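# Phone onto comic book, closed laptop onto its stand

## Task

Put the phone down flat with all of it resting on the comic book, and place the closed laptop on the laptop stand with its top face upward and one of its long edges resting against the stand's lips; at the end neither gripper may be in contact with the phone or the laptop.

## Robot and tools

Robot and frame. Two arms, left_arm and right_arm, each with a parallel gripper. All printed positions use one scene frame in metres. Its origin sits at table-top height, halfway between the nominal arm bases. +x points out across the table, +z points up, and left_arm is on the +y side. Arm names do not match image left and right. Real bases are slightly displaced; a BASES line, if present, gives their calibrated spots. A gripper's fingers point along its own +z and close along its own y. end_effector_position is the point between the pads, roughly 1 cm short of the fingertips. Printed hand positions can be off a little, more so at long reach.

execute_actions(actions, cameras). actions is a list of actions. Each action is a table of 1 to 15 rows, and each row lasts one 1/30 s step. A table shorter than 15 rows repeats its final row until 15 steps have passed. Every row is one flat list of 14 numbers, each in [-1, 1], covering both arms even if only one moves: left dx, dy, dz, rx, ry, rz, opening, then right dx, dy, dz, rx, ry, rz, opening. The six pose numbers are an offset, not a pose. They are measured along the scene axes from that arm's Hand target as it stood when the action began, and every row of the action refers to that same start, not to the row before. rx, ry, rz form a single rotation vector, turning about the Hand target's position. Scale: 1.0 equals 0.6 m or 180 degrees. Sending the same offset again moves the arm further. All six zeros re-command the current Hand target. opening is absolute: +1 fully open (0.094 m), -1 closed. Always send the opening you want; 0 means half open, not 'unchanged'. An empty actions list just returns state and images. cameras picks images: omitted, null or ["all"] gives both, [] none; an unknown name invalidates the call.

move(target, speed, blend, opening_speed, blocking, cameras). target is one 14-number row laid out as above, or a list of up to 15 such rows that differ only in pose offsets. Every row's offsets count from the Hand targets at the move's start, not from the previous row. Each gripper follows a straight line, turning the shorter way, and all arms finish together; the whole path is capped at 10 s. speed is each arm's top path speed in m/s, 0.002 to 0.5 (default 0.25), with rotation capped at twice that in rad/s; give one value or one per target row. blend (metres) rounds corners between listed targets; 0 stops at each. opening_speed (0.2 or more, scale units per second) ramps the fingers; otherwise the opening is sent at once. blocking=false returns after about 0.5 s while the move continues; then call wait or stop before any new actions or move. Moves do not avoid obstacles or the other arm, and grippers lag and wander more when fast or with the arm nearly straight. The result adds a move: line: done (arm at rest within 10 mm and 2 degrees), off_target, moving, held (a check withheld a step or the clearance check halted the path) or fault, plus limits=paced (pose clipped) or limits=held. done does not mean nothing is touched.

wait(seconds 0 to 10) lets time pass with last commands held; a running move continues. stop() brakes a running move; it needs braking room. zoom_image(camera, region) enlarges part of the latest image from cam_head_left or cam_head_right (both 896x504); region is [x0, y0, x1, y1] in pixels from the top-left, at most 504 by 504. finished_scene(scene) ends the scene for good; pass the current scene number, 2.

Controller behaviour. Each step the commanded pose is limited to 100 mm and 20 degrees from the measured pose, so one action may fall short. The result's Hand target shows what was actually kept; later offsets count from it, so command the remainder from there. Grippers often rest about 1 cm from the commanded pose in free air from friction and weight. An arm blocked by an object keeps pushing until commanded away; to release, set its target back beyond the gripper. A 'pose unreachable' line means the clearance check withheld that arm's command; it does not guard gripper-to-gripper contact. Tool commands shows current opening commands.

Gripping. grip_measured uses the opening scale. Empty, it reads up to about 1.6 mm wide; on a firmly squeezed hard part it reads up to about 3 mm (0.064) narrower than the part. Commanding just under the first-contact reading grips lightly; about 0.11 below it reaches full force (around 50 to 62 N per pad). To release, command well above grip_measured. grip_effort_nm is motor effort (negative closing), not pad force, and keeps a residual at rest.

Other readouts. Joint ranges (rad): waist -2.880 to 2.880, shoulder 0 to 3.142, elbow 0 to 3.019 (straight at 2.964), wrist pitch -1.693 to 1.571, wrist yaw -1.571 to 1.571, wrist roll -2.094 to 2.094. Joint torques include arm weight and offsets; torques 3 and 4 wrap at ±28 N m. Holding loads, reaching far or pushing against the unreachable heats motors: MOTOR HOT appears at 85 °C, and at 100 °C that arm goes limp (OVER-TEMPERATURE FAULT) for 30 to 60 s or more.

Avoid. Dropping or knocking anything off the table, releasing moving parts, fast impacts, hard presses, and any collision between the arms. Brief external tugs on held parts or pushes on loose ones can occur; recheck positions before releasing and finishing.

Each tool is called after ">>>" as name(argument=value, ...), one argument or row to a line, values as JSON.

## Session

>>> execute_actions(
  actions=[],
)

Scene clock: 0.00 s.
left_arm: end_effector_position=(+0.5781, +0.0324, +0.2203) grip_measured=+1.000 grip_effort_nm=n/a end_effector_quat_wxyz=(+0.373, -0.189, +0.872, +0.255) | right_arm: end_effector_position=(+0.2777, -0.6686, +0.2408) grip_measured=+1.000 grip_effort_nm=n/a end_effector_quat_wxyz=(+0.133, +0.606, +0.784, +0.005)
Joint positions: left_arm=[-0.632 1.766 1.516 -1.115 -0.923 -0.928 0.094] | right_arm=[-0.891 1.408 1.311 -1.216 -0.069 0.44 0.094]
Joint velocities: left_arm=[0.005 -0.015 0.007 -0.007 -0.037 -0.007 0] | right_arm=[-0.015 0.015 0.012 -0.007 -0.037 0.051 0]
Joint torques (N m): no reading
Motor temperatures (°C): left_arm=[22 27 35 23 28 23 27] | right_arm=[26 35 39 25 25 23 25]
Heat: left arm: hottest elbow 35 °C; right arm: hottest elbow 39 °C.
Hand target: left_arm +0.5842, +0.0283, +0.2384; +0.386, -0.198, +0.868, +0.242 | right_arm +0.2823, -0.6743, +0.2483; +0.141, +0.606, +0.783, +0.003
Tool commands: left_gripper/opening=+1.0 right_gripper/opening=+1.0

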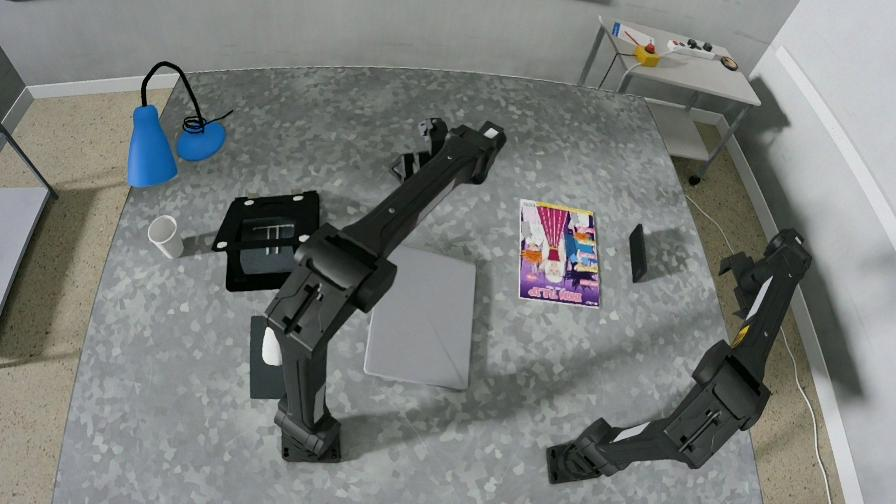

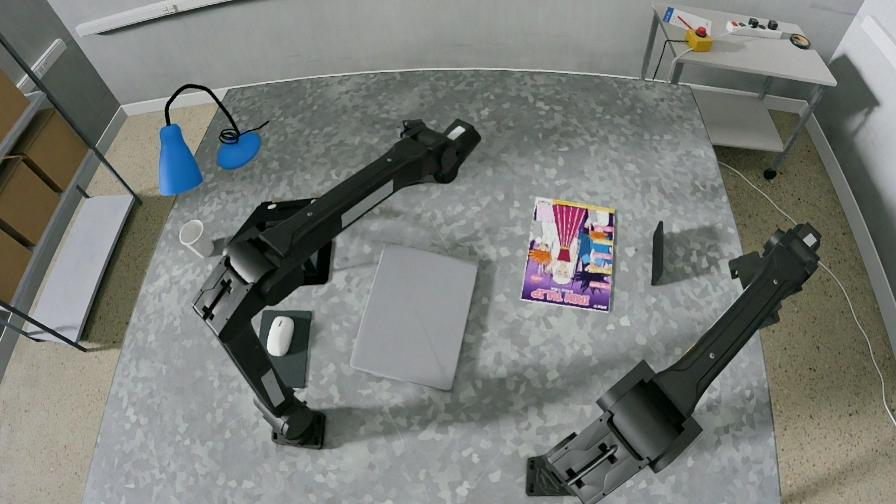

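>>> zoom_image(
  camera="cam_head_left",
  region=[200, 150, 500, 400],
)

>>> zoom_image(
  camera="cam_head_right",
  region=[500, 170, 800, 340],
)

>>> zoom_image(
  camera="cam_head_left",
  region=[500, 170, 800, 340],
)

>>> zoom_image(
  camera="cam_head_right",
  region=[200, 150, 500, 400],
)

Scaled by 1.680.

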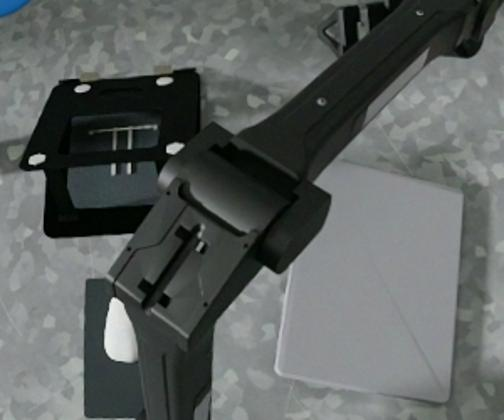

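Scaled by 1.680.

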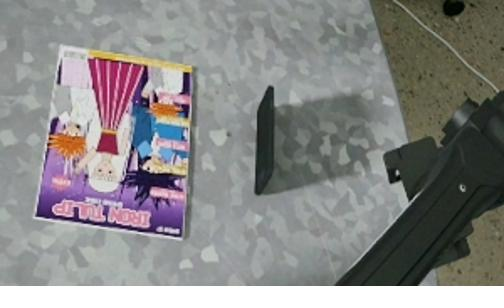

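Scaled by 1.680.

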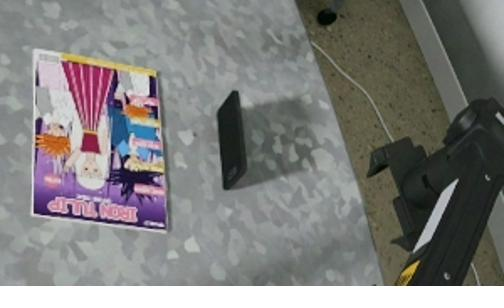

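Scaled by 1.680.

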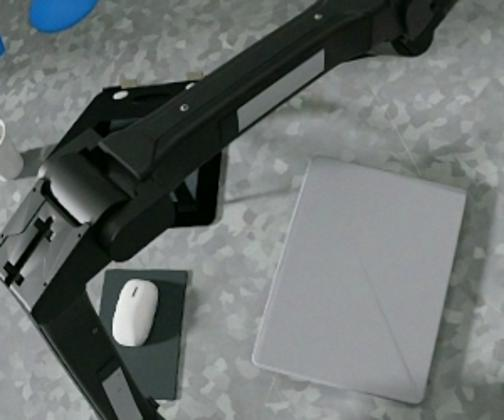

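>>> move(
  target=[-0.55,-0.1,0.15,0,0,0,1,0,0,0,0,0,0,1],
)

Scene clock: 35.63 s.
left_arm: end_effector_position=(+0.2614, -0.0323, +0.3330) grip_measured=+1.000 grip_effort_nm=0.017 end_effector_quat_wxyz=(+0.407, -0.137, +0.897, +0.101) | right_arm: end_effector_position=(+0.2777, -0.6686, +0.2408) grip_measured=+1.000 grip_effort_nm=-0.007 end_effector_quat_wxyz=(+0.133, +0.606, +0.784, +0.005)
Joint positions: left_arm=[-1.278 1.25 1.268 -1.673 -0.863 -1.592 0.094] | right_arm=[-0.891 1.408 1.311 -1.216 -0.069 0.44 0.094]
Joint velocities: left_arm=[-0.005 -0.005 -0.007 0.007 -0.081 -0.037 0] | right_arm=[-0.005 -0.005 -0.027 -0.017 0.007 -0.022 0]
Joint torques (N m): left_arm=[-2.55 -10.7 9.14 -0.21 -0.46 -0.05] | right_arm=[0.5 -14.27 10.78 0.61 0.02 0.14]
Motor temperatures (°C): left_arm=[22 30 38 23 29 23 27] | right_arm=[26 36 43 25 25 23 25]
Heat: left arm: hottest elbow 38 °C; right arm: hottest elbow 43 °C.
Hand target: left_arm +0.2558, -0.0305, +0.3334; +0.385, -0.198, +0.869, +0.238 | right_arm +0.2823, -0.6743, +0.2483; +0.141, +0.606, +0.783, +0.003
Off the commanded pose: left_arm 0.009 m, 18 deg | right_arm 0.010 m, 1 deg.
joint sent to its limit (left arm) — joint 4 (wrist pitch), lower limit. The joint targets are off in position and orientation.
move: off_target (left_arm)

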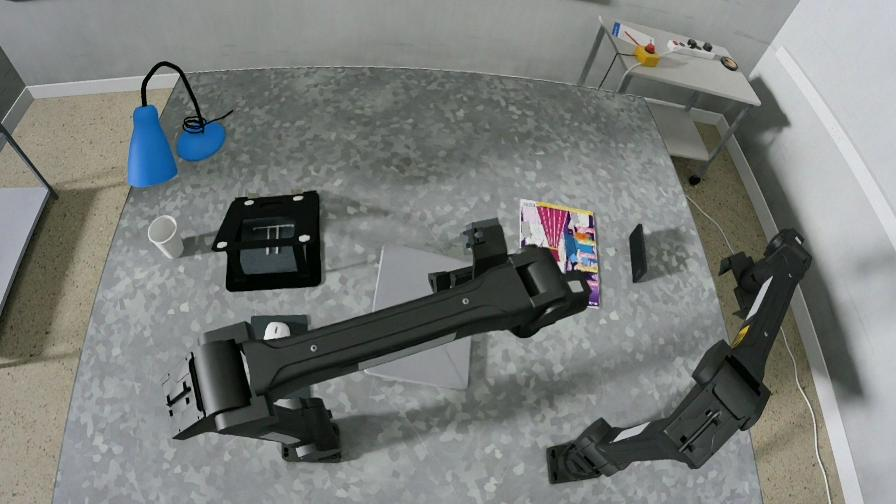

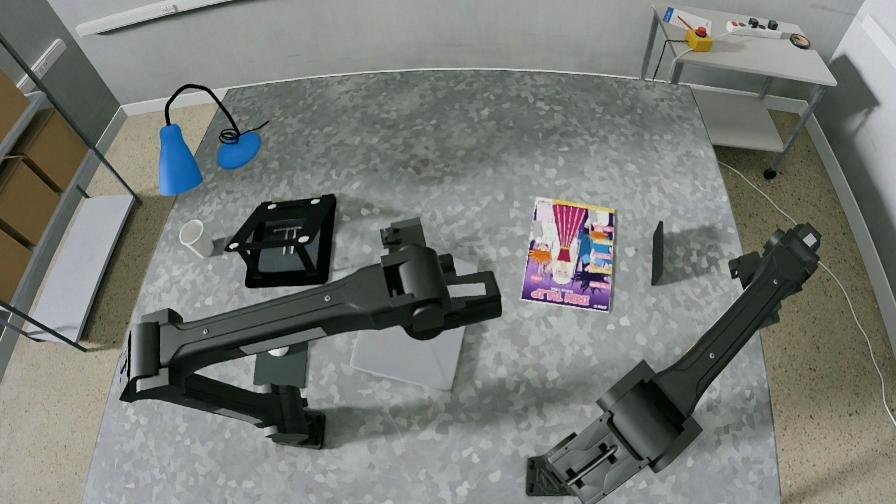

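>>> zoom_image(
  camera="cam_head_left",
  region=[200, 175, 340, 300],
)

>>> zoom_image(
  camera="cam_head_right",
  region=[210, 175, 350, 300],
)

Scaled by 3.600.

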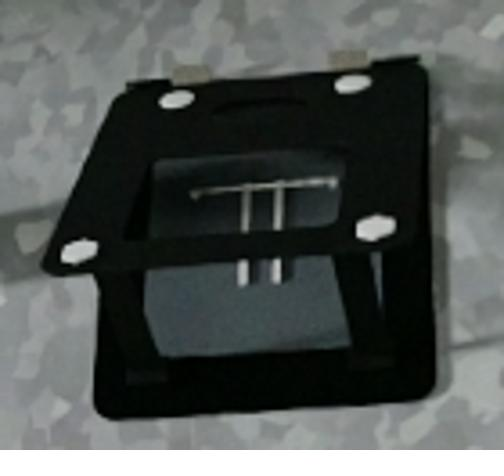

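Scaled by 3.600.

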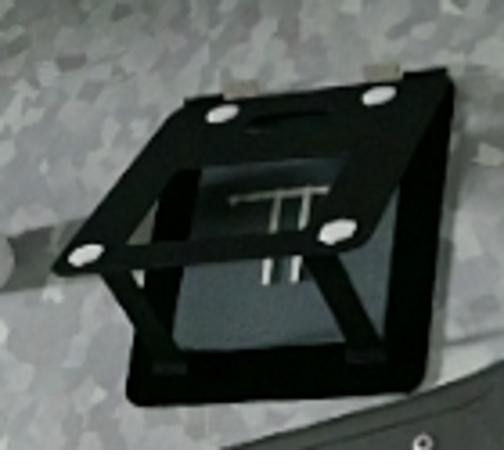

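>>> zoom_image(
  camera="cam_head_left",
  region=[390, 190, 610, 350],
)

>>> zoom_image(
  camera="cam_head_right",
  region=[350, 190, 570, 350],
)

>>> zoom_image(
  camera="cam_head_left",
  region=[680, 210, 840, 340],
)

Scaled by 2.291.

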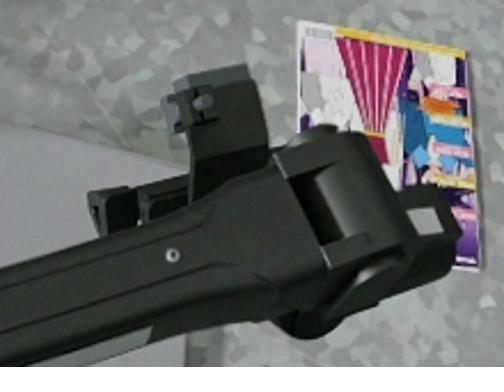

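Scaled by 2.291.

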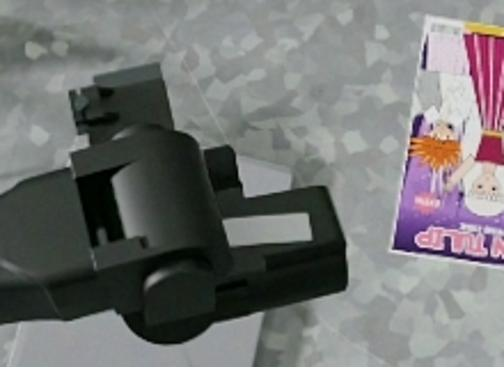

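Scaled by 3.150.

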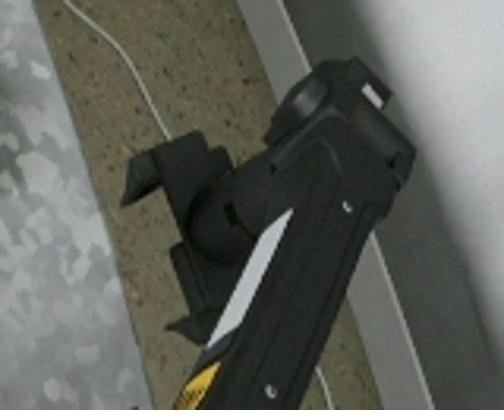

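>>> move(
  target=[0,0,0,0,0,0,1,0.363,0.374,0,-0.002,0.097,0.416,1],
)

>>> zoom_image(
  camera="cam_head_left",
  region=[500, 170, 780, 340],
)

>>> zoom_image(
  camera="cam_head_right",
  region=[500, 170, 780, 340],
)

Scene clock: 94.37 s.
left_arm: end_effector_position=(+0.2614, -0.0323, +0.3329) grip_measured=+1.000 grip_effort_nm=0.022 end_effector_quat_wxyz=(+0.407, -0.138, +0.897, +0.100) | right_arm: end_effector_position=(+0.4864, -0.4486, +0.2397) grip_measured=+1.000 grip_effort_nm=-0.012 end_effector_quat_wxyz=(-0.007, +0.009, +1.000, +0.007)
Joint positions: left_arm=[-1.278 1.25 1.268 -1.673 -0.862 -1.592 0.094] | right_arm=[-0.268 1.747 1.732 -1.573 -0.01 -0.245 0.094]
Joint velocities: left_arm=[0.005 0.005 -0.012 0.002 0.022 -0.081 0] | right_arm=[-0.005 -0.015 -0.007 -0.007 0.051 0.037 0]
Joint torques (N m): left_arm=[-2.49 -10.46 9.17 -0.32 -0.47 -0.07] | right_arm=[0.85 -17.49 13.05 -0.29 0.08 0.1]
Motor temperatures (°C): left_arm=[22 28 39 23 28 23 27] | right_arm=[26 37 48 25 24 23 25]
Heat: left arm: hottest elbow 39 °C; right arm: hottest elbow 48 °C.
Hand target: left_arm +0.2558, -0.0305, +0.3334; +0.385, -0.198, +0.869, +0.238 | right_arm +0.5036, -0.4505, +0.2437; -0.002, +0.002, +1.000, +0.004
Off the commanded pose: left_arm 0.006 m, 18 deg | right_arm 0.016 m, 2 deg.
joint sent to its limit (left arm) — joint 4 (wrist pitch), lower limit. The joint targets are off in orientation, not in position.
move: off_target (left_arm, right_arm)

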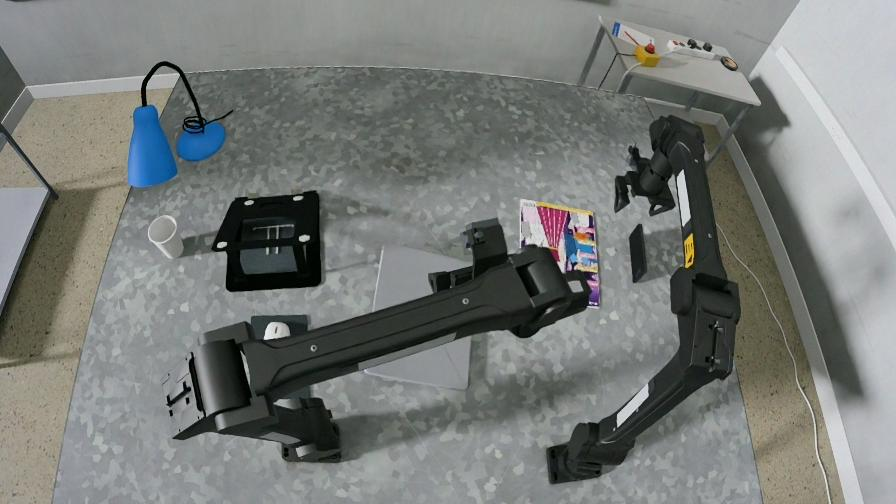

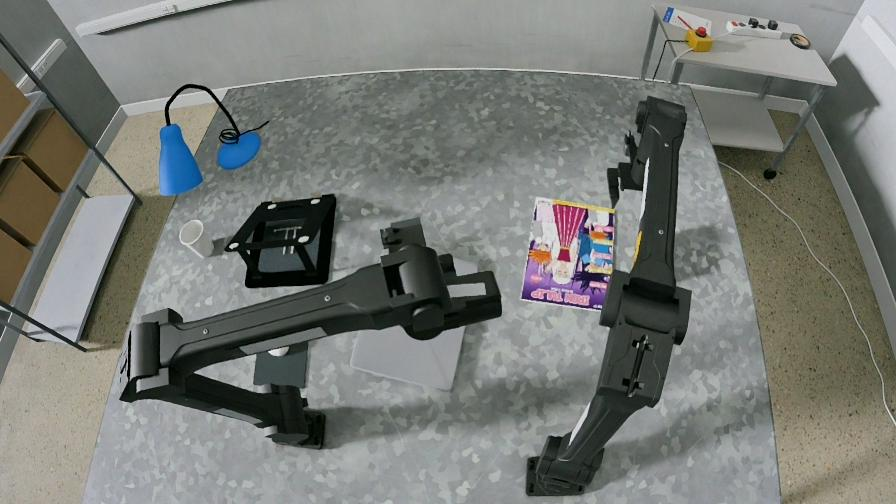

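Scaled by 1.800.

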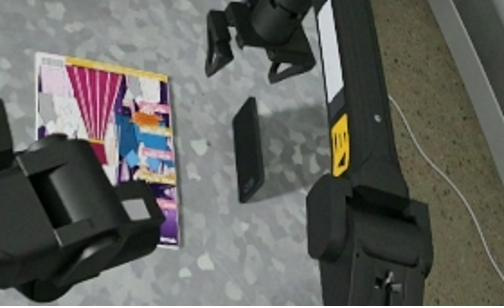

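Scaled by 1.800.

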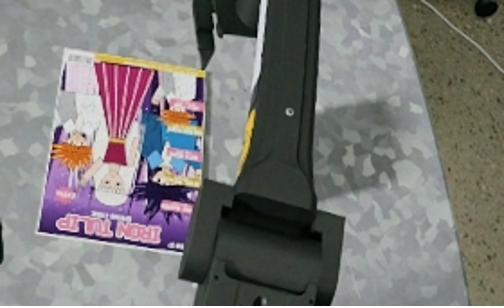

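>>> move(
  target=[0,0,0,0,0,0,1,-0.16,0,-0.15,0,0,0,1],
)

>>> zoom_image(
  camera="cam_head_left",
  region=[500, 170, 780, 340],
)

>>> zoom_image(
  camera="cam_head_right",
  region=[500, 170, 780, 340],
)

Scene clock: 100.07 s.
left_arm: end_effector_position=(+0.2613, -0.0323, +0.3329) grip_measured=+1.000 grip_effort_nm=0.022 end_effector_quat_wxyz=(+0.407, -0.138, +0.897, +0.100) | right_arm: end_effector_position=(+0.4114, -0.4471, +0.1553) grip_measured=+1.000 grip_effort_nm=-0.007 end_effector_quat_wxyz=(-0.005, +0.001, +1.000, +0.005)
Joint positions: left_arm=[-1.278 1.25 1.268 -1.673 -0.862 -1.593 0.094] | right_arm=[-0.306 1.589 1.306 -1.301 -0.007 -0.299 0.094]
Joint velocities: left_arm=[-0.005 -0.005 0.012 0.007 -0.022 -0.037 0] | right_arm=[-0.024 -0.005 0.002 -0.007 -0.022 -0.066 0]
Joint torques (N m): left_arm=[-2.08 -10.87 9.24 -0.27 -0.43 -0.08] | right_arm=[-0.21 -18.2 6.91 0.39 0.02 0.04]
Motor temperatures (°C): left_arm=[22 28 39 23 28 23 27] | right_arm=[26 37 49 25 24 23 25]
Heat: left arm: hottest elbow 39 °C; right arm: hottest elbow 49 °C.
Hand target: left_arm +0.2558, -0.0305, +0.3334; +0.385, -0.198, +0.870, +0.238 | right_arm +0.4065, -0.4506, +0.1553; -0.001, +0.002, +1.000, +0.004
Off the commanded pose: left_arm 0.006 m, 18 deg | right_arm 0.005 m, 0 deg.
joint sent to its limit (left arm) — joint 4 (wrist pitch), lower limit. The joint targets are off in orientation, not in position.
move: off_target (left_arm)

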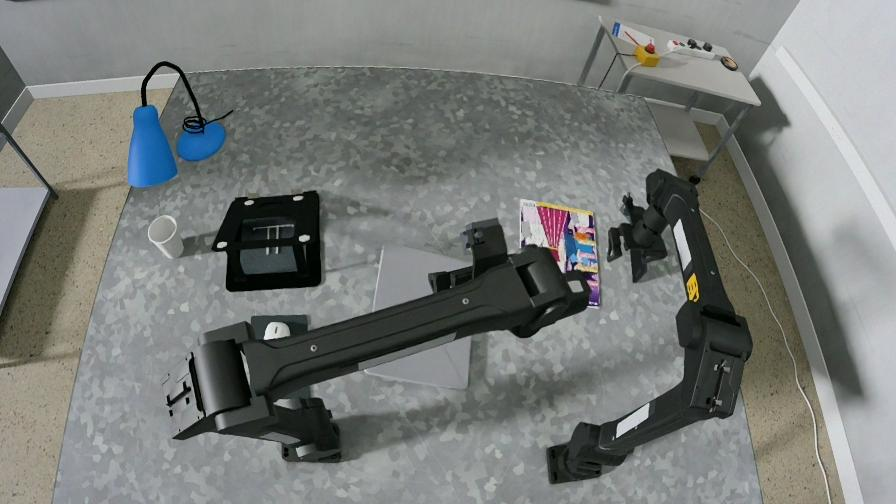

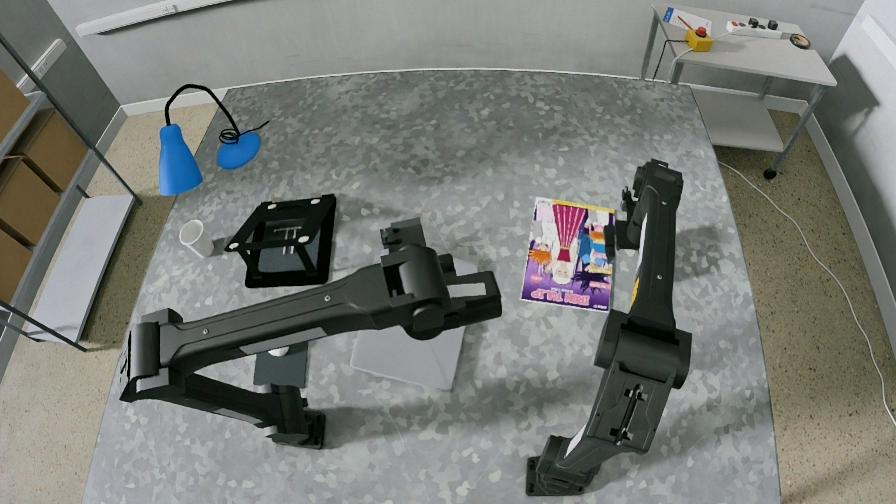

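Scaled by 1.800.

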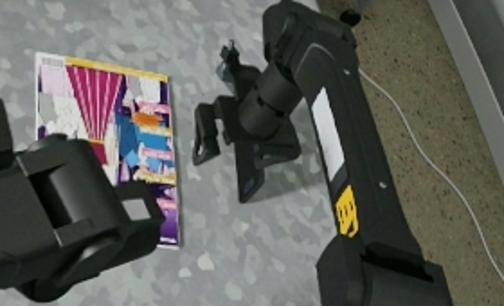

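Scaled by 1.800.

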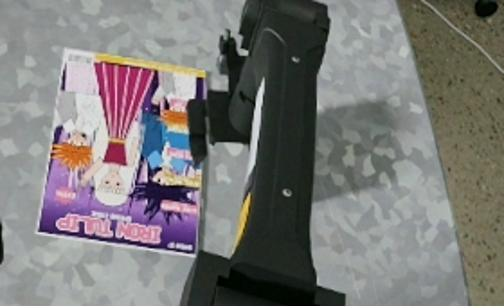

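>>> move(
  target=[0,0,0,0,0,0,1,0.095,-0.1,0,0,0,0,1],
  speed=0.15,
)

>>> zoom_image(
  camera="cam_head_left",
  region=[570, 180, 710, 300],
)

>>> zoom_image(
  camera="cam_head_right",
  region=[590, 180, 730, 300],
)

Scene clock: 116.10 s.
left_arm: end_effector_position=(+0.2613, -0.0323, +0.3329) grip_measured=+1.000 grip_effort_nm=0.017 end_effector_quat_wxyz=(+0.407, -0.138, +0.897, +0.100) | right_arm: end_effector_position=(+0.4474, -0.5000, +0.1507) grip_measured=+1.000 grip_effort_nm=-0.017 end_effector_quat_wxyz=(-0.006, +0.001, +1.000, +0.006)
Joint positions: left_arm=[-1.278 1.25 1.268 -1.673 -0.862 -1.593 0.094] | right_arm=[-0.384 1.724 1.465 -1.328 -0.007 -0.376 0.094]
Joint velocities: left_arm=[-0.015 -0.005 -0.002 0.022 0.095 -0.007 0] | right_arm=[-0.015 0.015 0.002 -0.007 -0.007 -0.007 0]
Joint torques (N m): left_arm=[-2.37 -10.34 9.39 -0.16 -0.46 -0.09] | right_arm=[-0.03 -16.73 12.59 -0.28 0.02 0.11]
Motor temperatures (°C): left_arm=[22 28 39 23 28 23 27] | right_arm=[26 39 49 25 24 23 25]
Heat: left arm: hottest elbow 39 °C; right arm: hottest elbow 49 °C.
Hand target: left_arm +0.2558, -0.0305, +0.3334; +0.385, -0.198, +0.870, +0.238 | right_arm +0.4629, -0.5115, +0.1549; -0.001, +0.002, +1.000, +0.004
Off the commanded pose: left_arm 0.006 m, 18 deg | right_arm 0.020 m, 1 deg.
joint sent to its limit (left arm) — joint 4 (wrist pitch), lower limit. The joint targets are off in orientation, not in position.
move: off_target (left_arm, right_arm)

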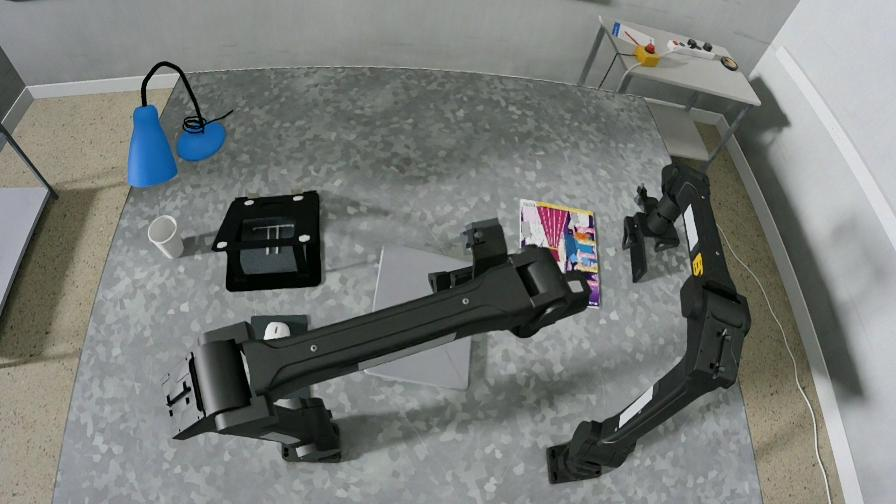

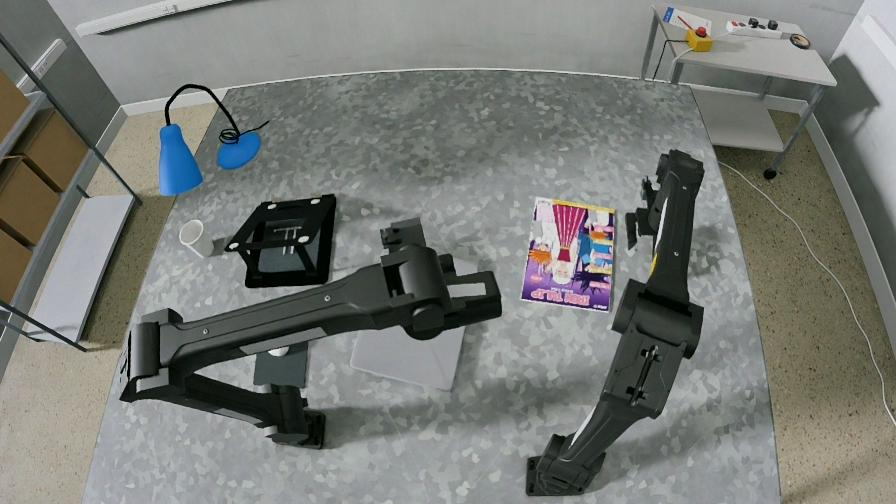

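Scaled by 3.600.

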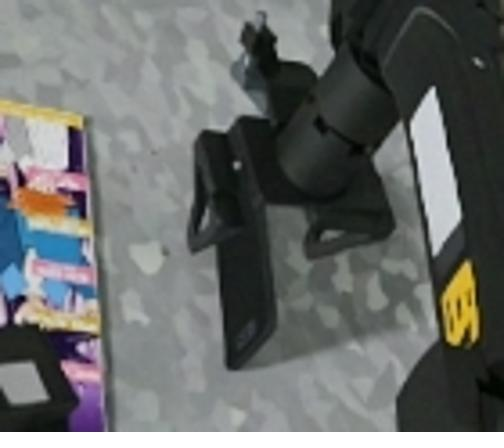

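Scaled by 3.600.

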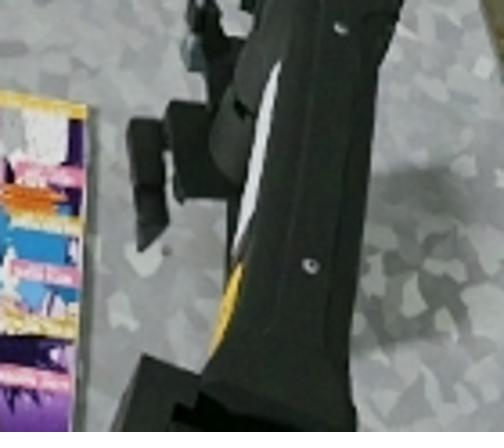

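>>> move(
  target=[0,0,0,0,0,0,1,0.03,-0.03,-0.07,0,0,0,1],
  speed=0.1,
)

>>> zoom_image(
  camera="cam_head_left",
  region=[570, 180, 710, 300],
)

Scene clock: 122.97 s.
left_arm: end_effector_position=(+0.2613, -0.0323, +0.3329) grip_measured=+1.000 grip_effort_nm=0.022 end_effector_quat_wxyz=(+0.407, -0.138, +0.897, +0.100) | right_arm: end_effector_position=(+0.4610, -0.5156, +0.1094) grip_measured=+1.000 grip_effort_nm=-0.017 end_effector_quat_wxyz=(-0.016, +0.000, +1.000, +0.011)
Joint positions: left_arm=[-1.278 1.25 1.268 -1.673 -0.862 -1.593 0.094] | right_arm=[-0.402 1.815 1.477 -1.272 -0.007 -0.396 0.094]
Joint velocities: left_arm=[-0.015 -0.005 0.002 -0.007 -0.022 -0.051 0] | right_arm=[-0.005 0.015 0.007 0.017 -0.007 0.037 0]
Joint torques (N m): left_arm=[-2.37 -11.22 9.21 -0.2 -0.46 -0.12] | right_arm=[-0.21 -18.08 12.12 0.42 0.04 0.09]
Motor temperatures (°C): left_arm=[22 28 39 23 28 23 27] | right_arm=[26 39 51 25 24 23 25]
Heat: left arm: hottest elbow 39 °C; right arm: hottest elbow 51 °C.
Hand target: left_arm +0.2558, -0.0305, +0.3334; +0.385, -0.198, +0.870, +0.238 | right_arm +0.4800, -0.5301, +0.1128; -0.001, +0.002, +1.000, +0.004
Off the commanded pose: left_arm 0.006 m, 18 deg | right_arm 0.025 m, 2 deg.
joint sent to its limit (left arm) — joint 4 (wrist pitch), lower limit. The joint targets are off in orientation, not in position.
move: off_target (left_arm, right_arm)

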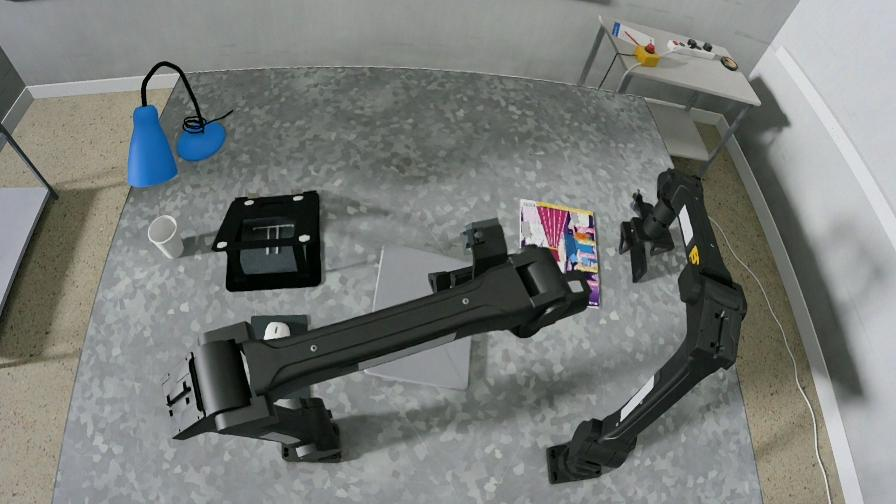

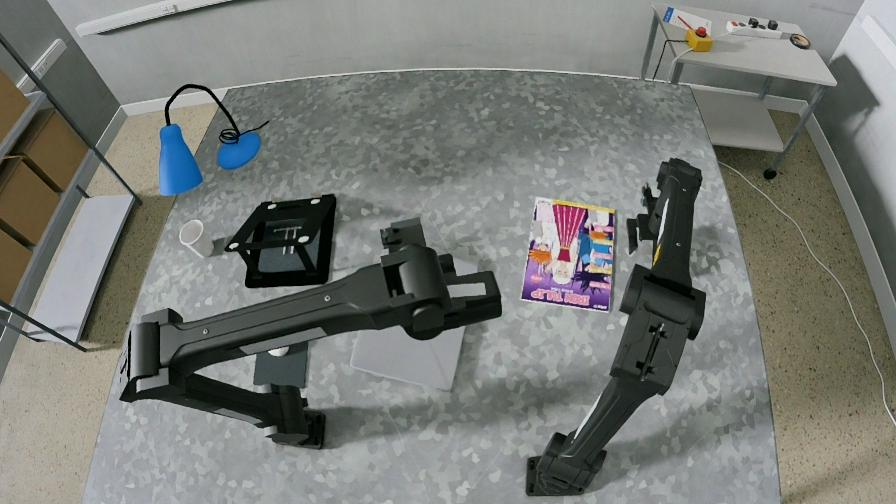

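Scaled by 3.600.

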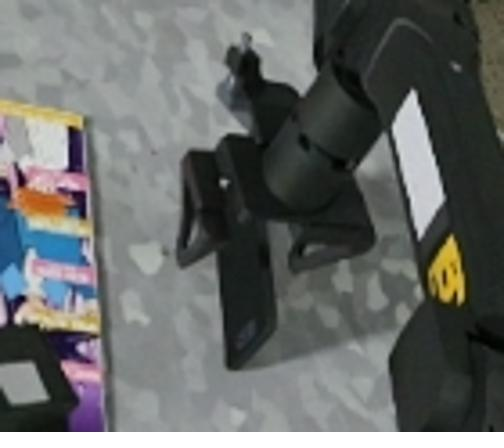

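>>> move(
  target=[0,0,0,0,0,0,1,0.06,-0.062,0.005,0,0,0,1],
  speed=0.1,
)

>>> zoom_image(
  camera="cam_head_left",
  region=[570, 180, 710, 300],
)

>>> zoom_image(
  camera="cam_head_right",
  region=[590, 180, 730, 300],
)

Scene clock: 132.40 s.
left_arm: end_effector_position=(+0.2613, -0.0323, +0.3329) grip_measured=+1.000 grip_effort_nm=0.017 end_effector_quat_wxyz=(+0.407, -0.138, +0.897, +0.100) | right_arm: end_effector_position=(+0.5024, -0.5549, +0.1166) grip_measured=+1.000 grip_effort_nm=-0.012 end_effector_quat_wxyz=(-0.003, +0.000, +1.000, +0.005)
Joint positions: left_arm=[-1.278 1.25 1.268 -1.673 -0.862 -1.593 0.094] | right_arm=[-0.436 1.927 1.665 -1.319 -0.007 -0.43 0.094]
Joint velocities: left_arm=[0.005 0.005 -0.012 0.007 0.022 -0.007 0] | right_arm=[-0.005 -0.005 0.002 -0.022 -0.022 -0.022 0]
Joint torques (N m): left_arm=[-2.26 -10.29 9.31 -0.12 -0.42 -0.06] | right_arm=[-0.21 -19.84 12.51 -0.12 0.03 0.08]
Motor temperatures (°C): left_arm=[22 28 39 23 28 23 27] | right_arm=[26 39 50 25 24 23 25]
Heat: left arm: hottest elbow 39 °C; right arm: hottest elbow 50 °C.
Hand target: left_arm +0.2558, -0.0305, +0.3334; +0.385, -0.198, +0.870, +0.238 | right_arm +0.5157, -0.5677, +0.1156; +0.000, +0.002, +1.000, +0.004
Off the commanded pose: left_arm 0.006 m, 18 deg | right_arm 0.018 m, 0 deg.
joint sent to its limit (left arm) — joint 4 (wrist pitch), lower limit. The joint targets are off in orientation, not in position.
move: off_target (left_arm, right_arm)

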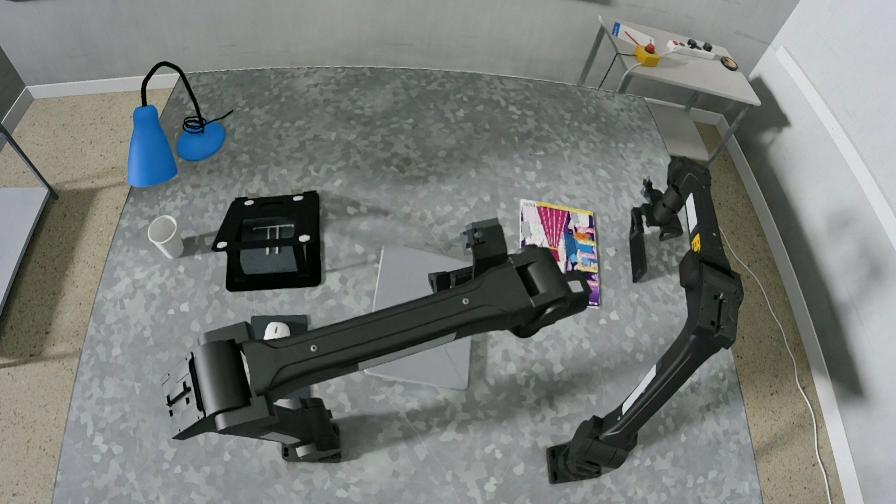

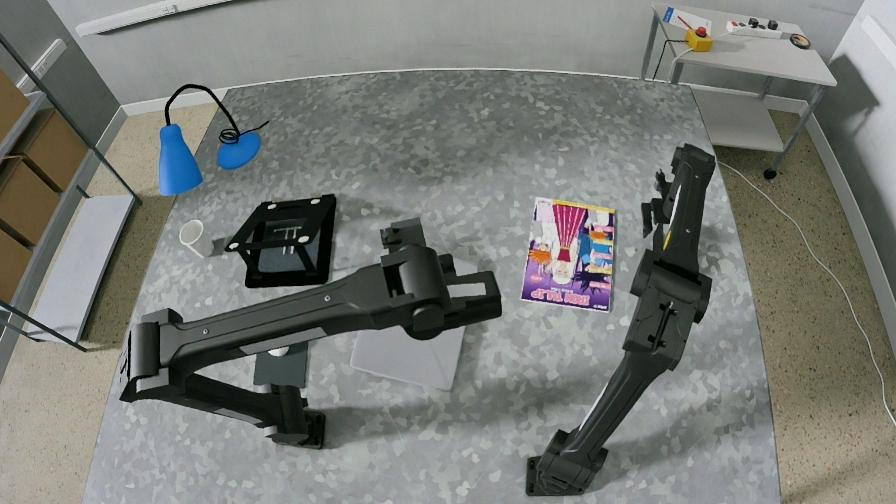

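Scaled by 3.600.

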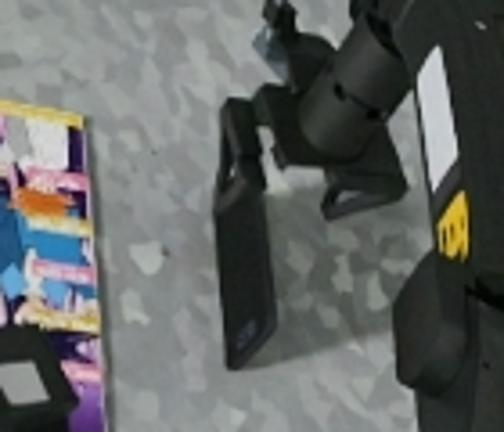

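Scaled by 3.600.

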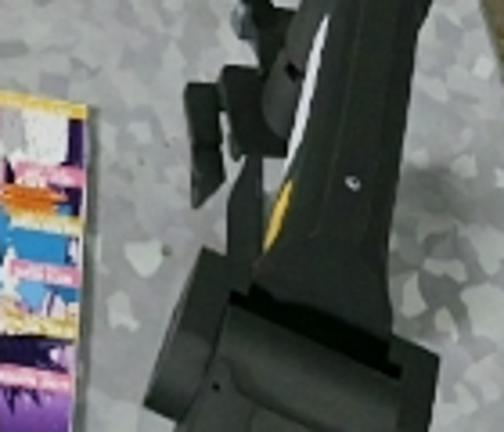

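>>> move(
  target=[0,0,0,0,0,0,1,0.0,0,-0.05,0,0,0,1],
  speed=0.06,
)

>>> zoom_image(
  camera="cam_head_left",
  region=[600, 180, 700, 300],
)

>>> zoom_image(
  camera="cam_head_right",
  region=[590, 180, 730, 300],
)

Scene clock: 140.03 s.
left_arm: end_effector_position=(+0.2613, -0.0323, +0.3329) grip_measured=+1.000 grip_effort_nm=0.022 end_effector_quat_wxyz=(+0.407, -0.138, +0.897, +0.100) | right_arm: end_effector_position=(+0.5119, -0.5595, +0.1036) grip_measured=+1.000 grip_effort_nm=-0.012 end_effector_quat_wxyz=(+0.007, +0.000, +1.000, +0.001)
Joint positions: left_arm=[-1.278 1.25 1.268 -1.673 -0.862 -1.593 0.094] | right_arm=[-0.437 1.95 1.665 -1.274 -0.007 -0.431 0.094]
Joint velocities: left_arm=[-0.005 -0.005 -0.002 -0.002 0.007 0.007 0] | right_arm=[0.005 -0.005 -0.012 -0.002 0.022 -0.022 0]
Joint torques (N m): left_arm=[-2.08 -10.7 9.16 -0.23 -0.41 -0.08] | right_arm=[-0.26 -20.25 9.26 0.68 0.02 0.09]
Motor temperatures (°C): left_arm=[22 28 39 23 28 23 27] | right_arm=[26 39 51 25 24 23 25]
Heat: left arm: hottest elbow 39 °C; right arm: hottest elbow 51 °C.
Hand target: left_arm +0.2558, -0.0305, +0.3334; +0.385, -0.198, +0.870, +0.238 | right_arm +0.5152, -0.5678, +0.0855; -0.001, +0.001, +1.000, +0.004
Off the commanded pose: left_arm 0.006 m, 18 deg | right_arm 0.020 m, 1 deg.
joint sent to its limit (left arm) — joint 4 (wrist pitch), lower limit. The joint targets are off in orientation, not in position.
move: off_target (left_arm, right_arm)

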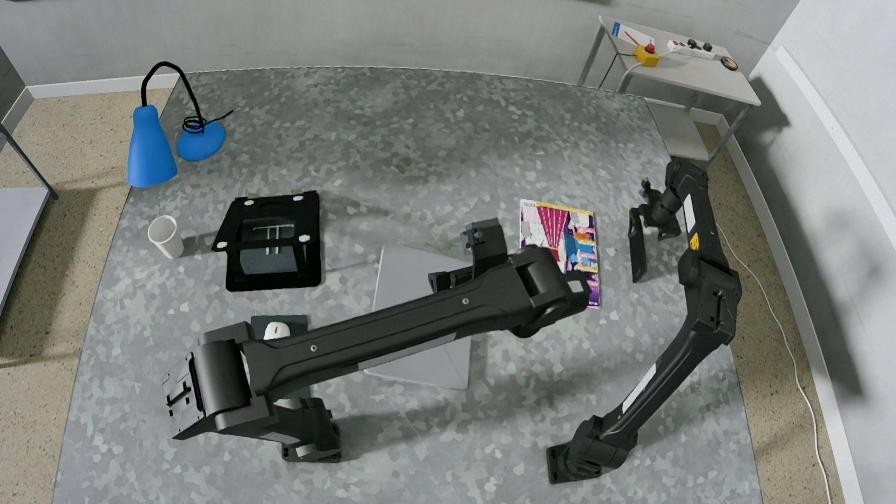

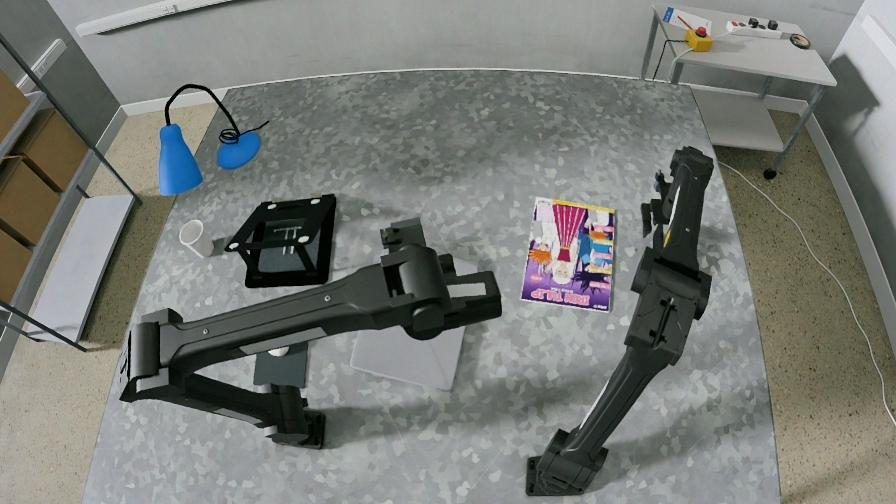

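Scaled by 4.200.

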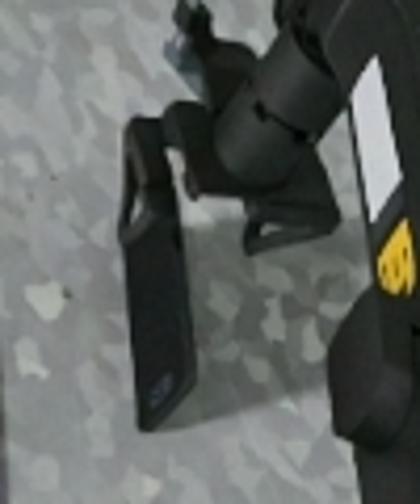

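Scaled by 3.600.

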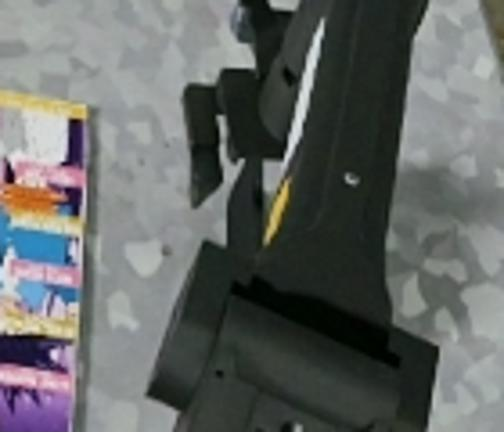

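>>> move(
  target=[0,0,0,0,0,0,1,0.0,-0.03,-0.035,0,0,0,1],
  speed=0.06,
)

>>> zoom_image(
  camera="cam_head_left",
  region=[600, 180, 700, 300],
)

>>> zoom_image(
  camera="cam_head_right",
  region=[590, 180, 730, 300],
)

Scene clock: 151.73 s.
left_arm: end_effector_position=(+0.2613, -0.0323, +0.3329) grip_measured=+1.000 grip_effort_nm=0.022 end_effector_quat_wxyz=(+0.407, -0.138, +0.897, +0.100) | right_arm: end_effector_position=(+0.5113, -0.5774, +0.0815) grip_measured=+1.000 grip_effort_nm=-0.017 end_effector_quat_wxyz=(+0.005, +0.001, +1.000, +0.001)
Joint positions: left_arm=[-1.278 1.25 1.268 -1.673 -0.862 -1.593 0.094] | right_arm=[-0.464 1.989 1.665 -1.239 -0.007 -0.457 0.094]
Joint velocities: left_arm=[-0.015 -0.005 -0.007 -0.012 -0.007 -0.037 0] | right_arm=[0.005 -0.015 0.007 -0.012 -0.037 -0.007 0]
Joint torques (N m): left_arm=[-2.37 -9.99 9.14 -0.12 -0.5 -0.06] | right_arm=[-0.15 -21.07 9.55 0.51 0.03 0.12]
Motor temperatures (°C): left_arm=[22 28 39 23 28 23 27] | right_arm=[26 40 51 25 24 23 25]
Heat: left arm: hottest elbow 39 °C; right arm: hottest elbow 51 °C.
Hand target: left_arm +0.2558, -0.0305, +0.3334; +0.385, -0.198, +0.870, +0.238 | right_arm +0.5147, -0.5861, +0.0647; +0.000, +0.002, +1.000, +0.004
Off the commanded pose: left_arm 0.006 m, 18 deg | right_arm 0.019 m, 1 deg.
joint sent to its limit (left arm) — joint 4 (wrist pitch), lower limit. The joint targets are off in orientation, not in position.
move: off_target (left_arm, right_arm)

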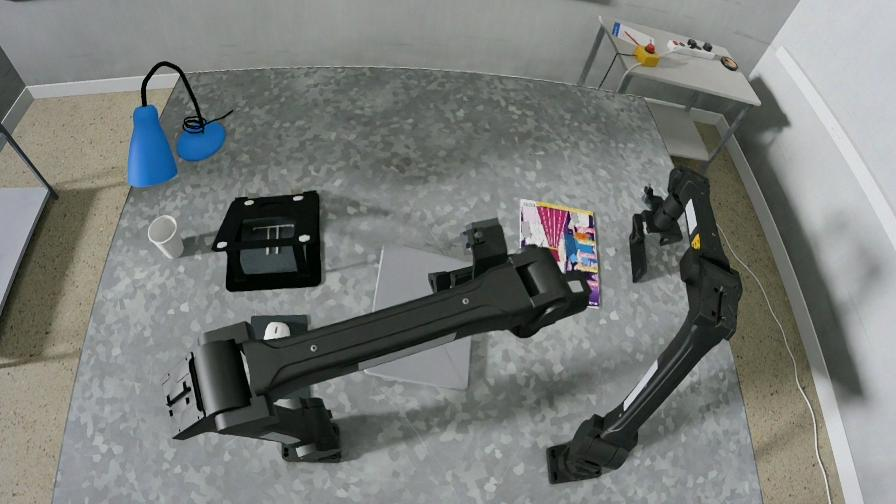

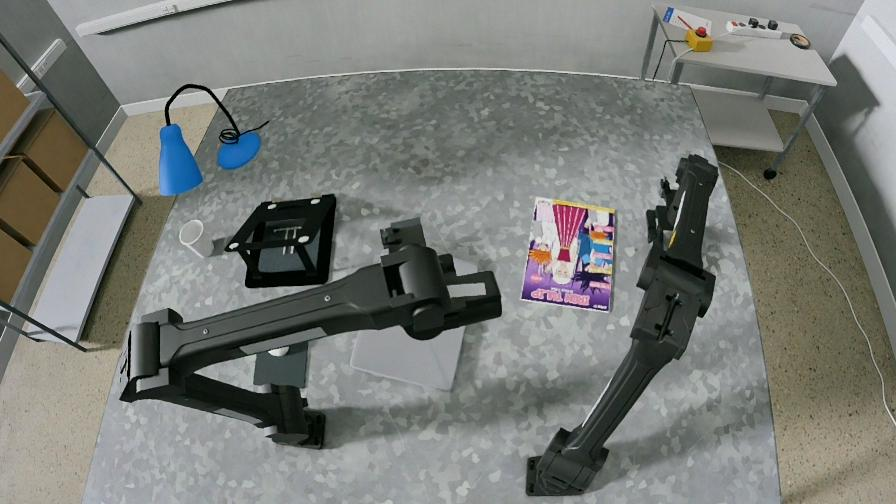

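Scaled by 4.200.

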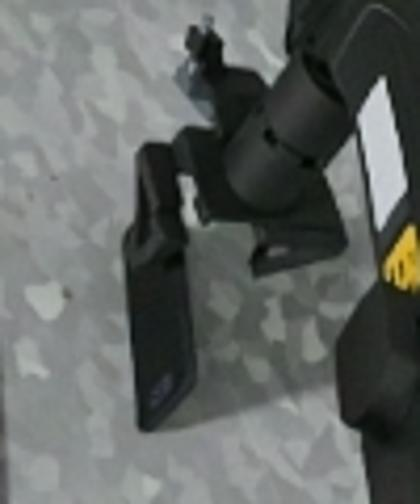

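Scaled by 3.600.

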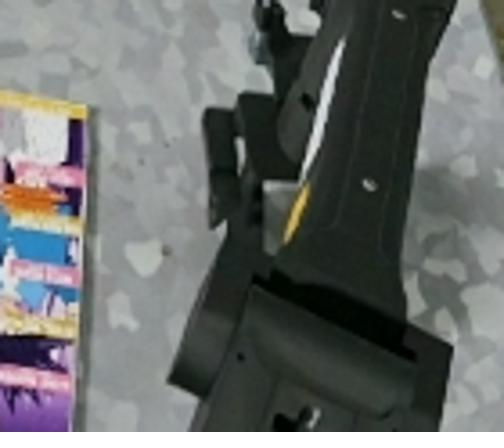

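>>> zoom_image(
  camera="cam_head_left",
  region=[615, 200, 695, 290],
)

>>> zoom_image(
  camera="cam_head_right",
  region=[630, 200, 700, 270],
)

Scaled by 5.600.

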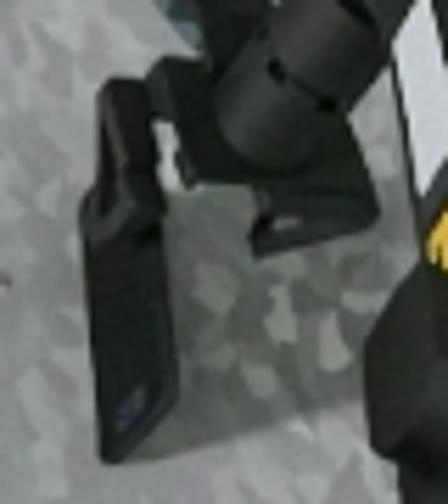

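Scaled by 7.200.

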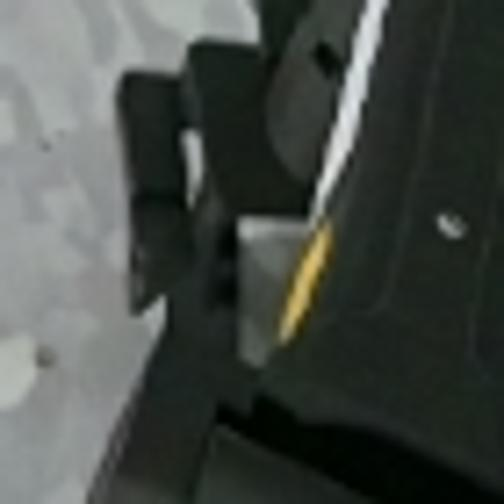

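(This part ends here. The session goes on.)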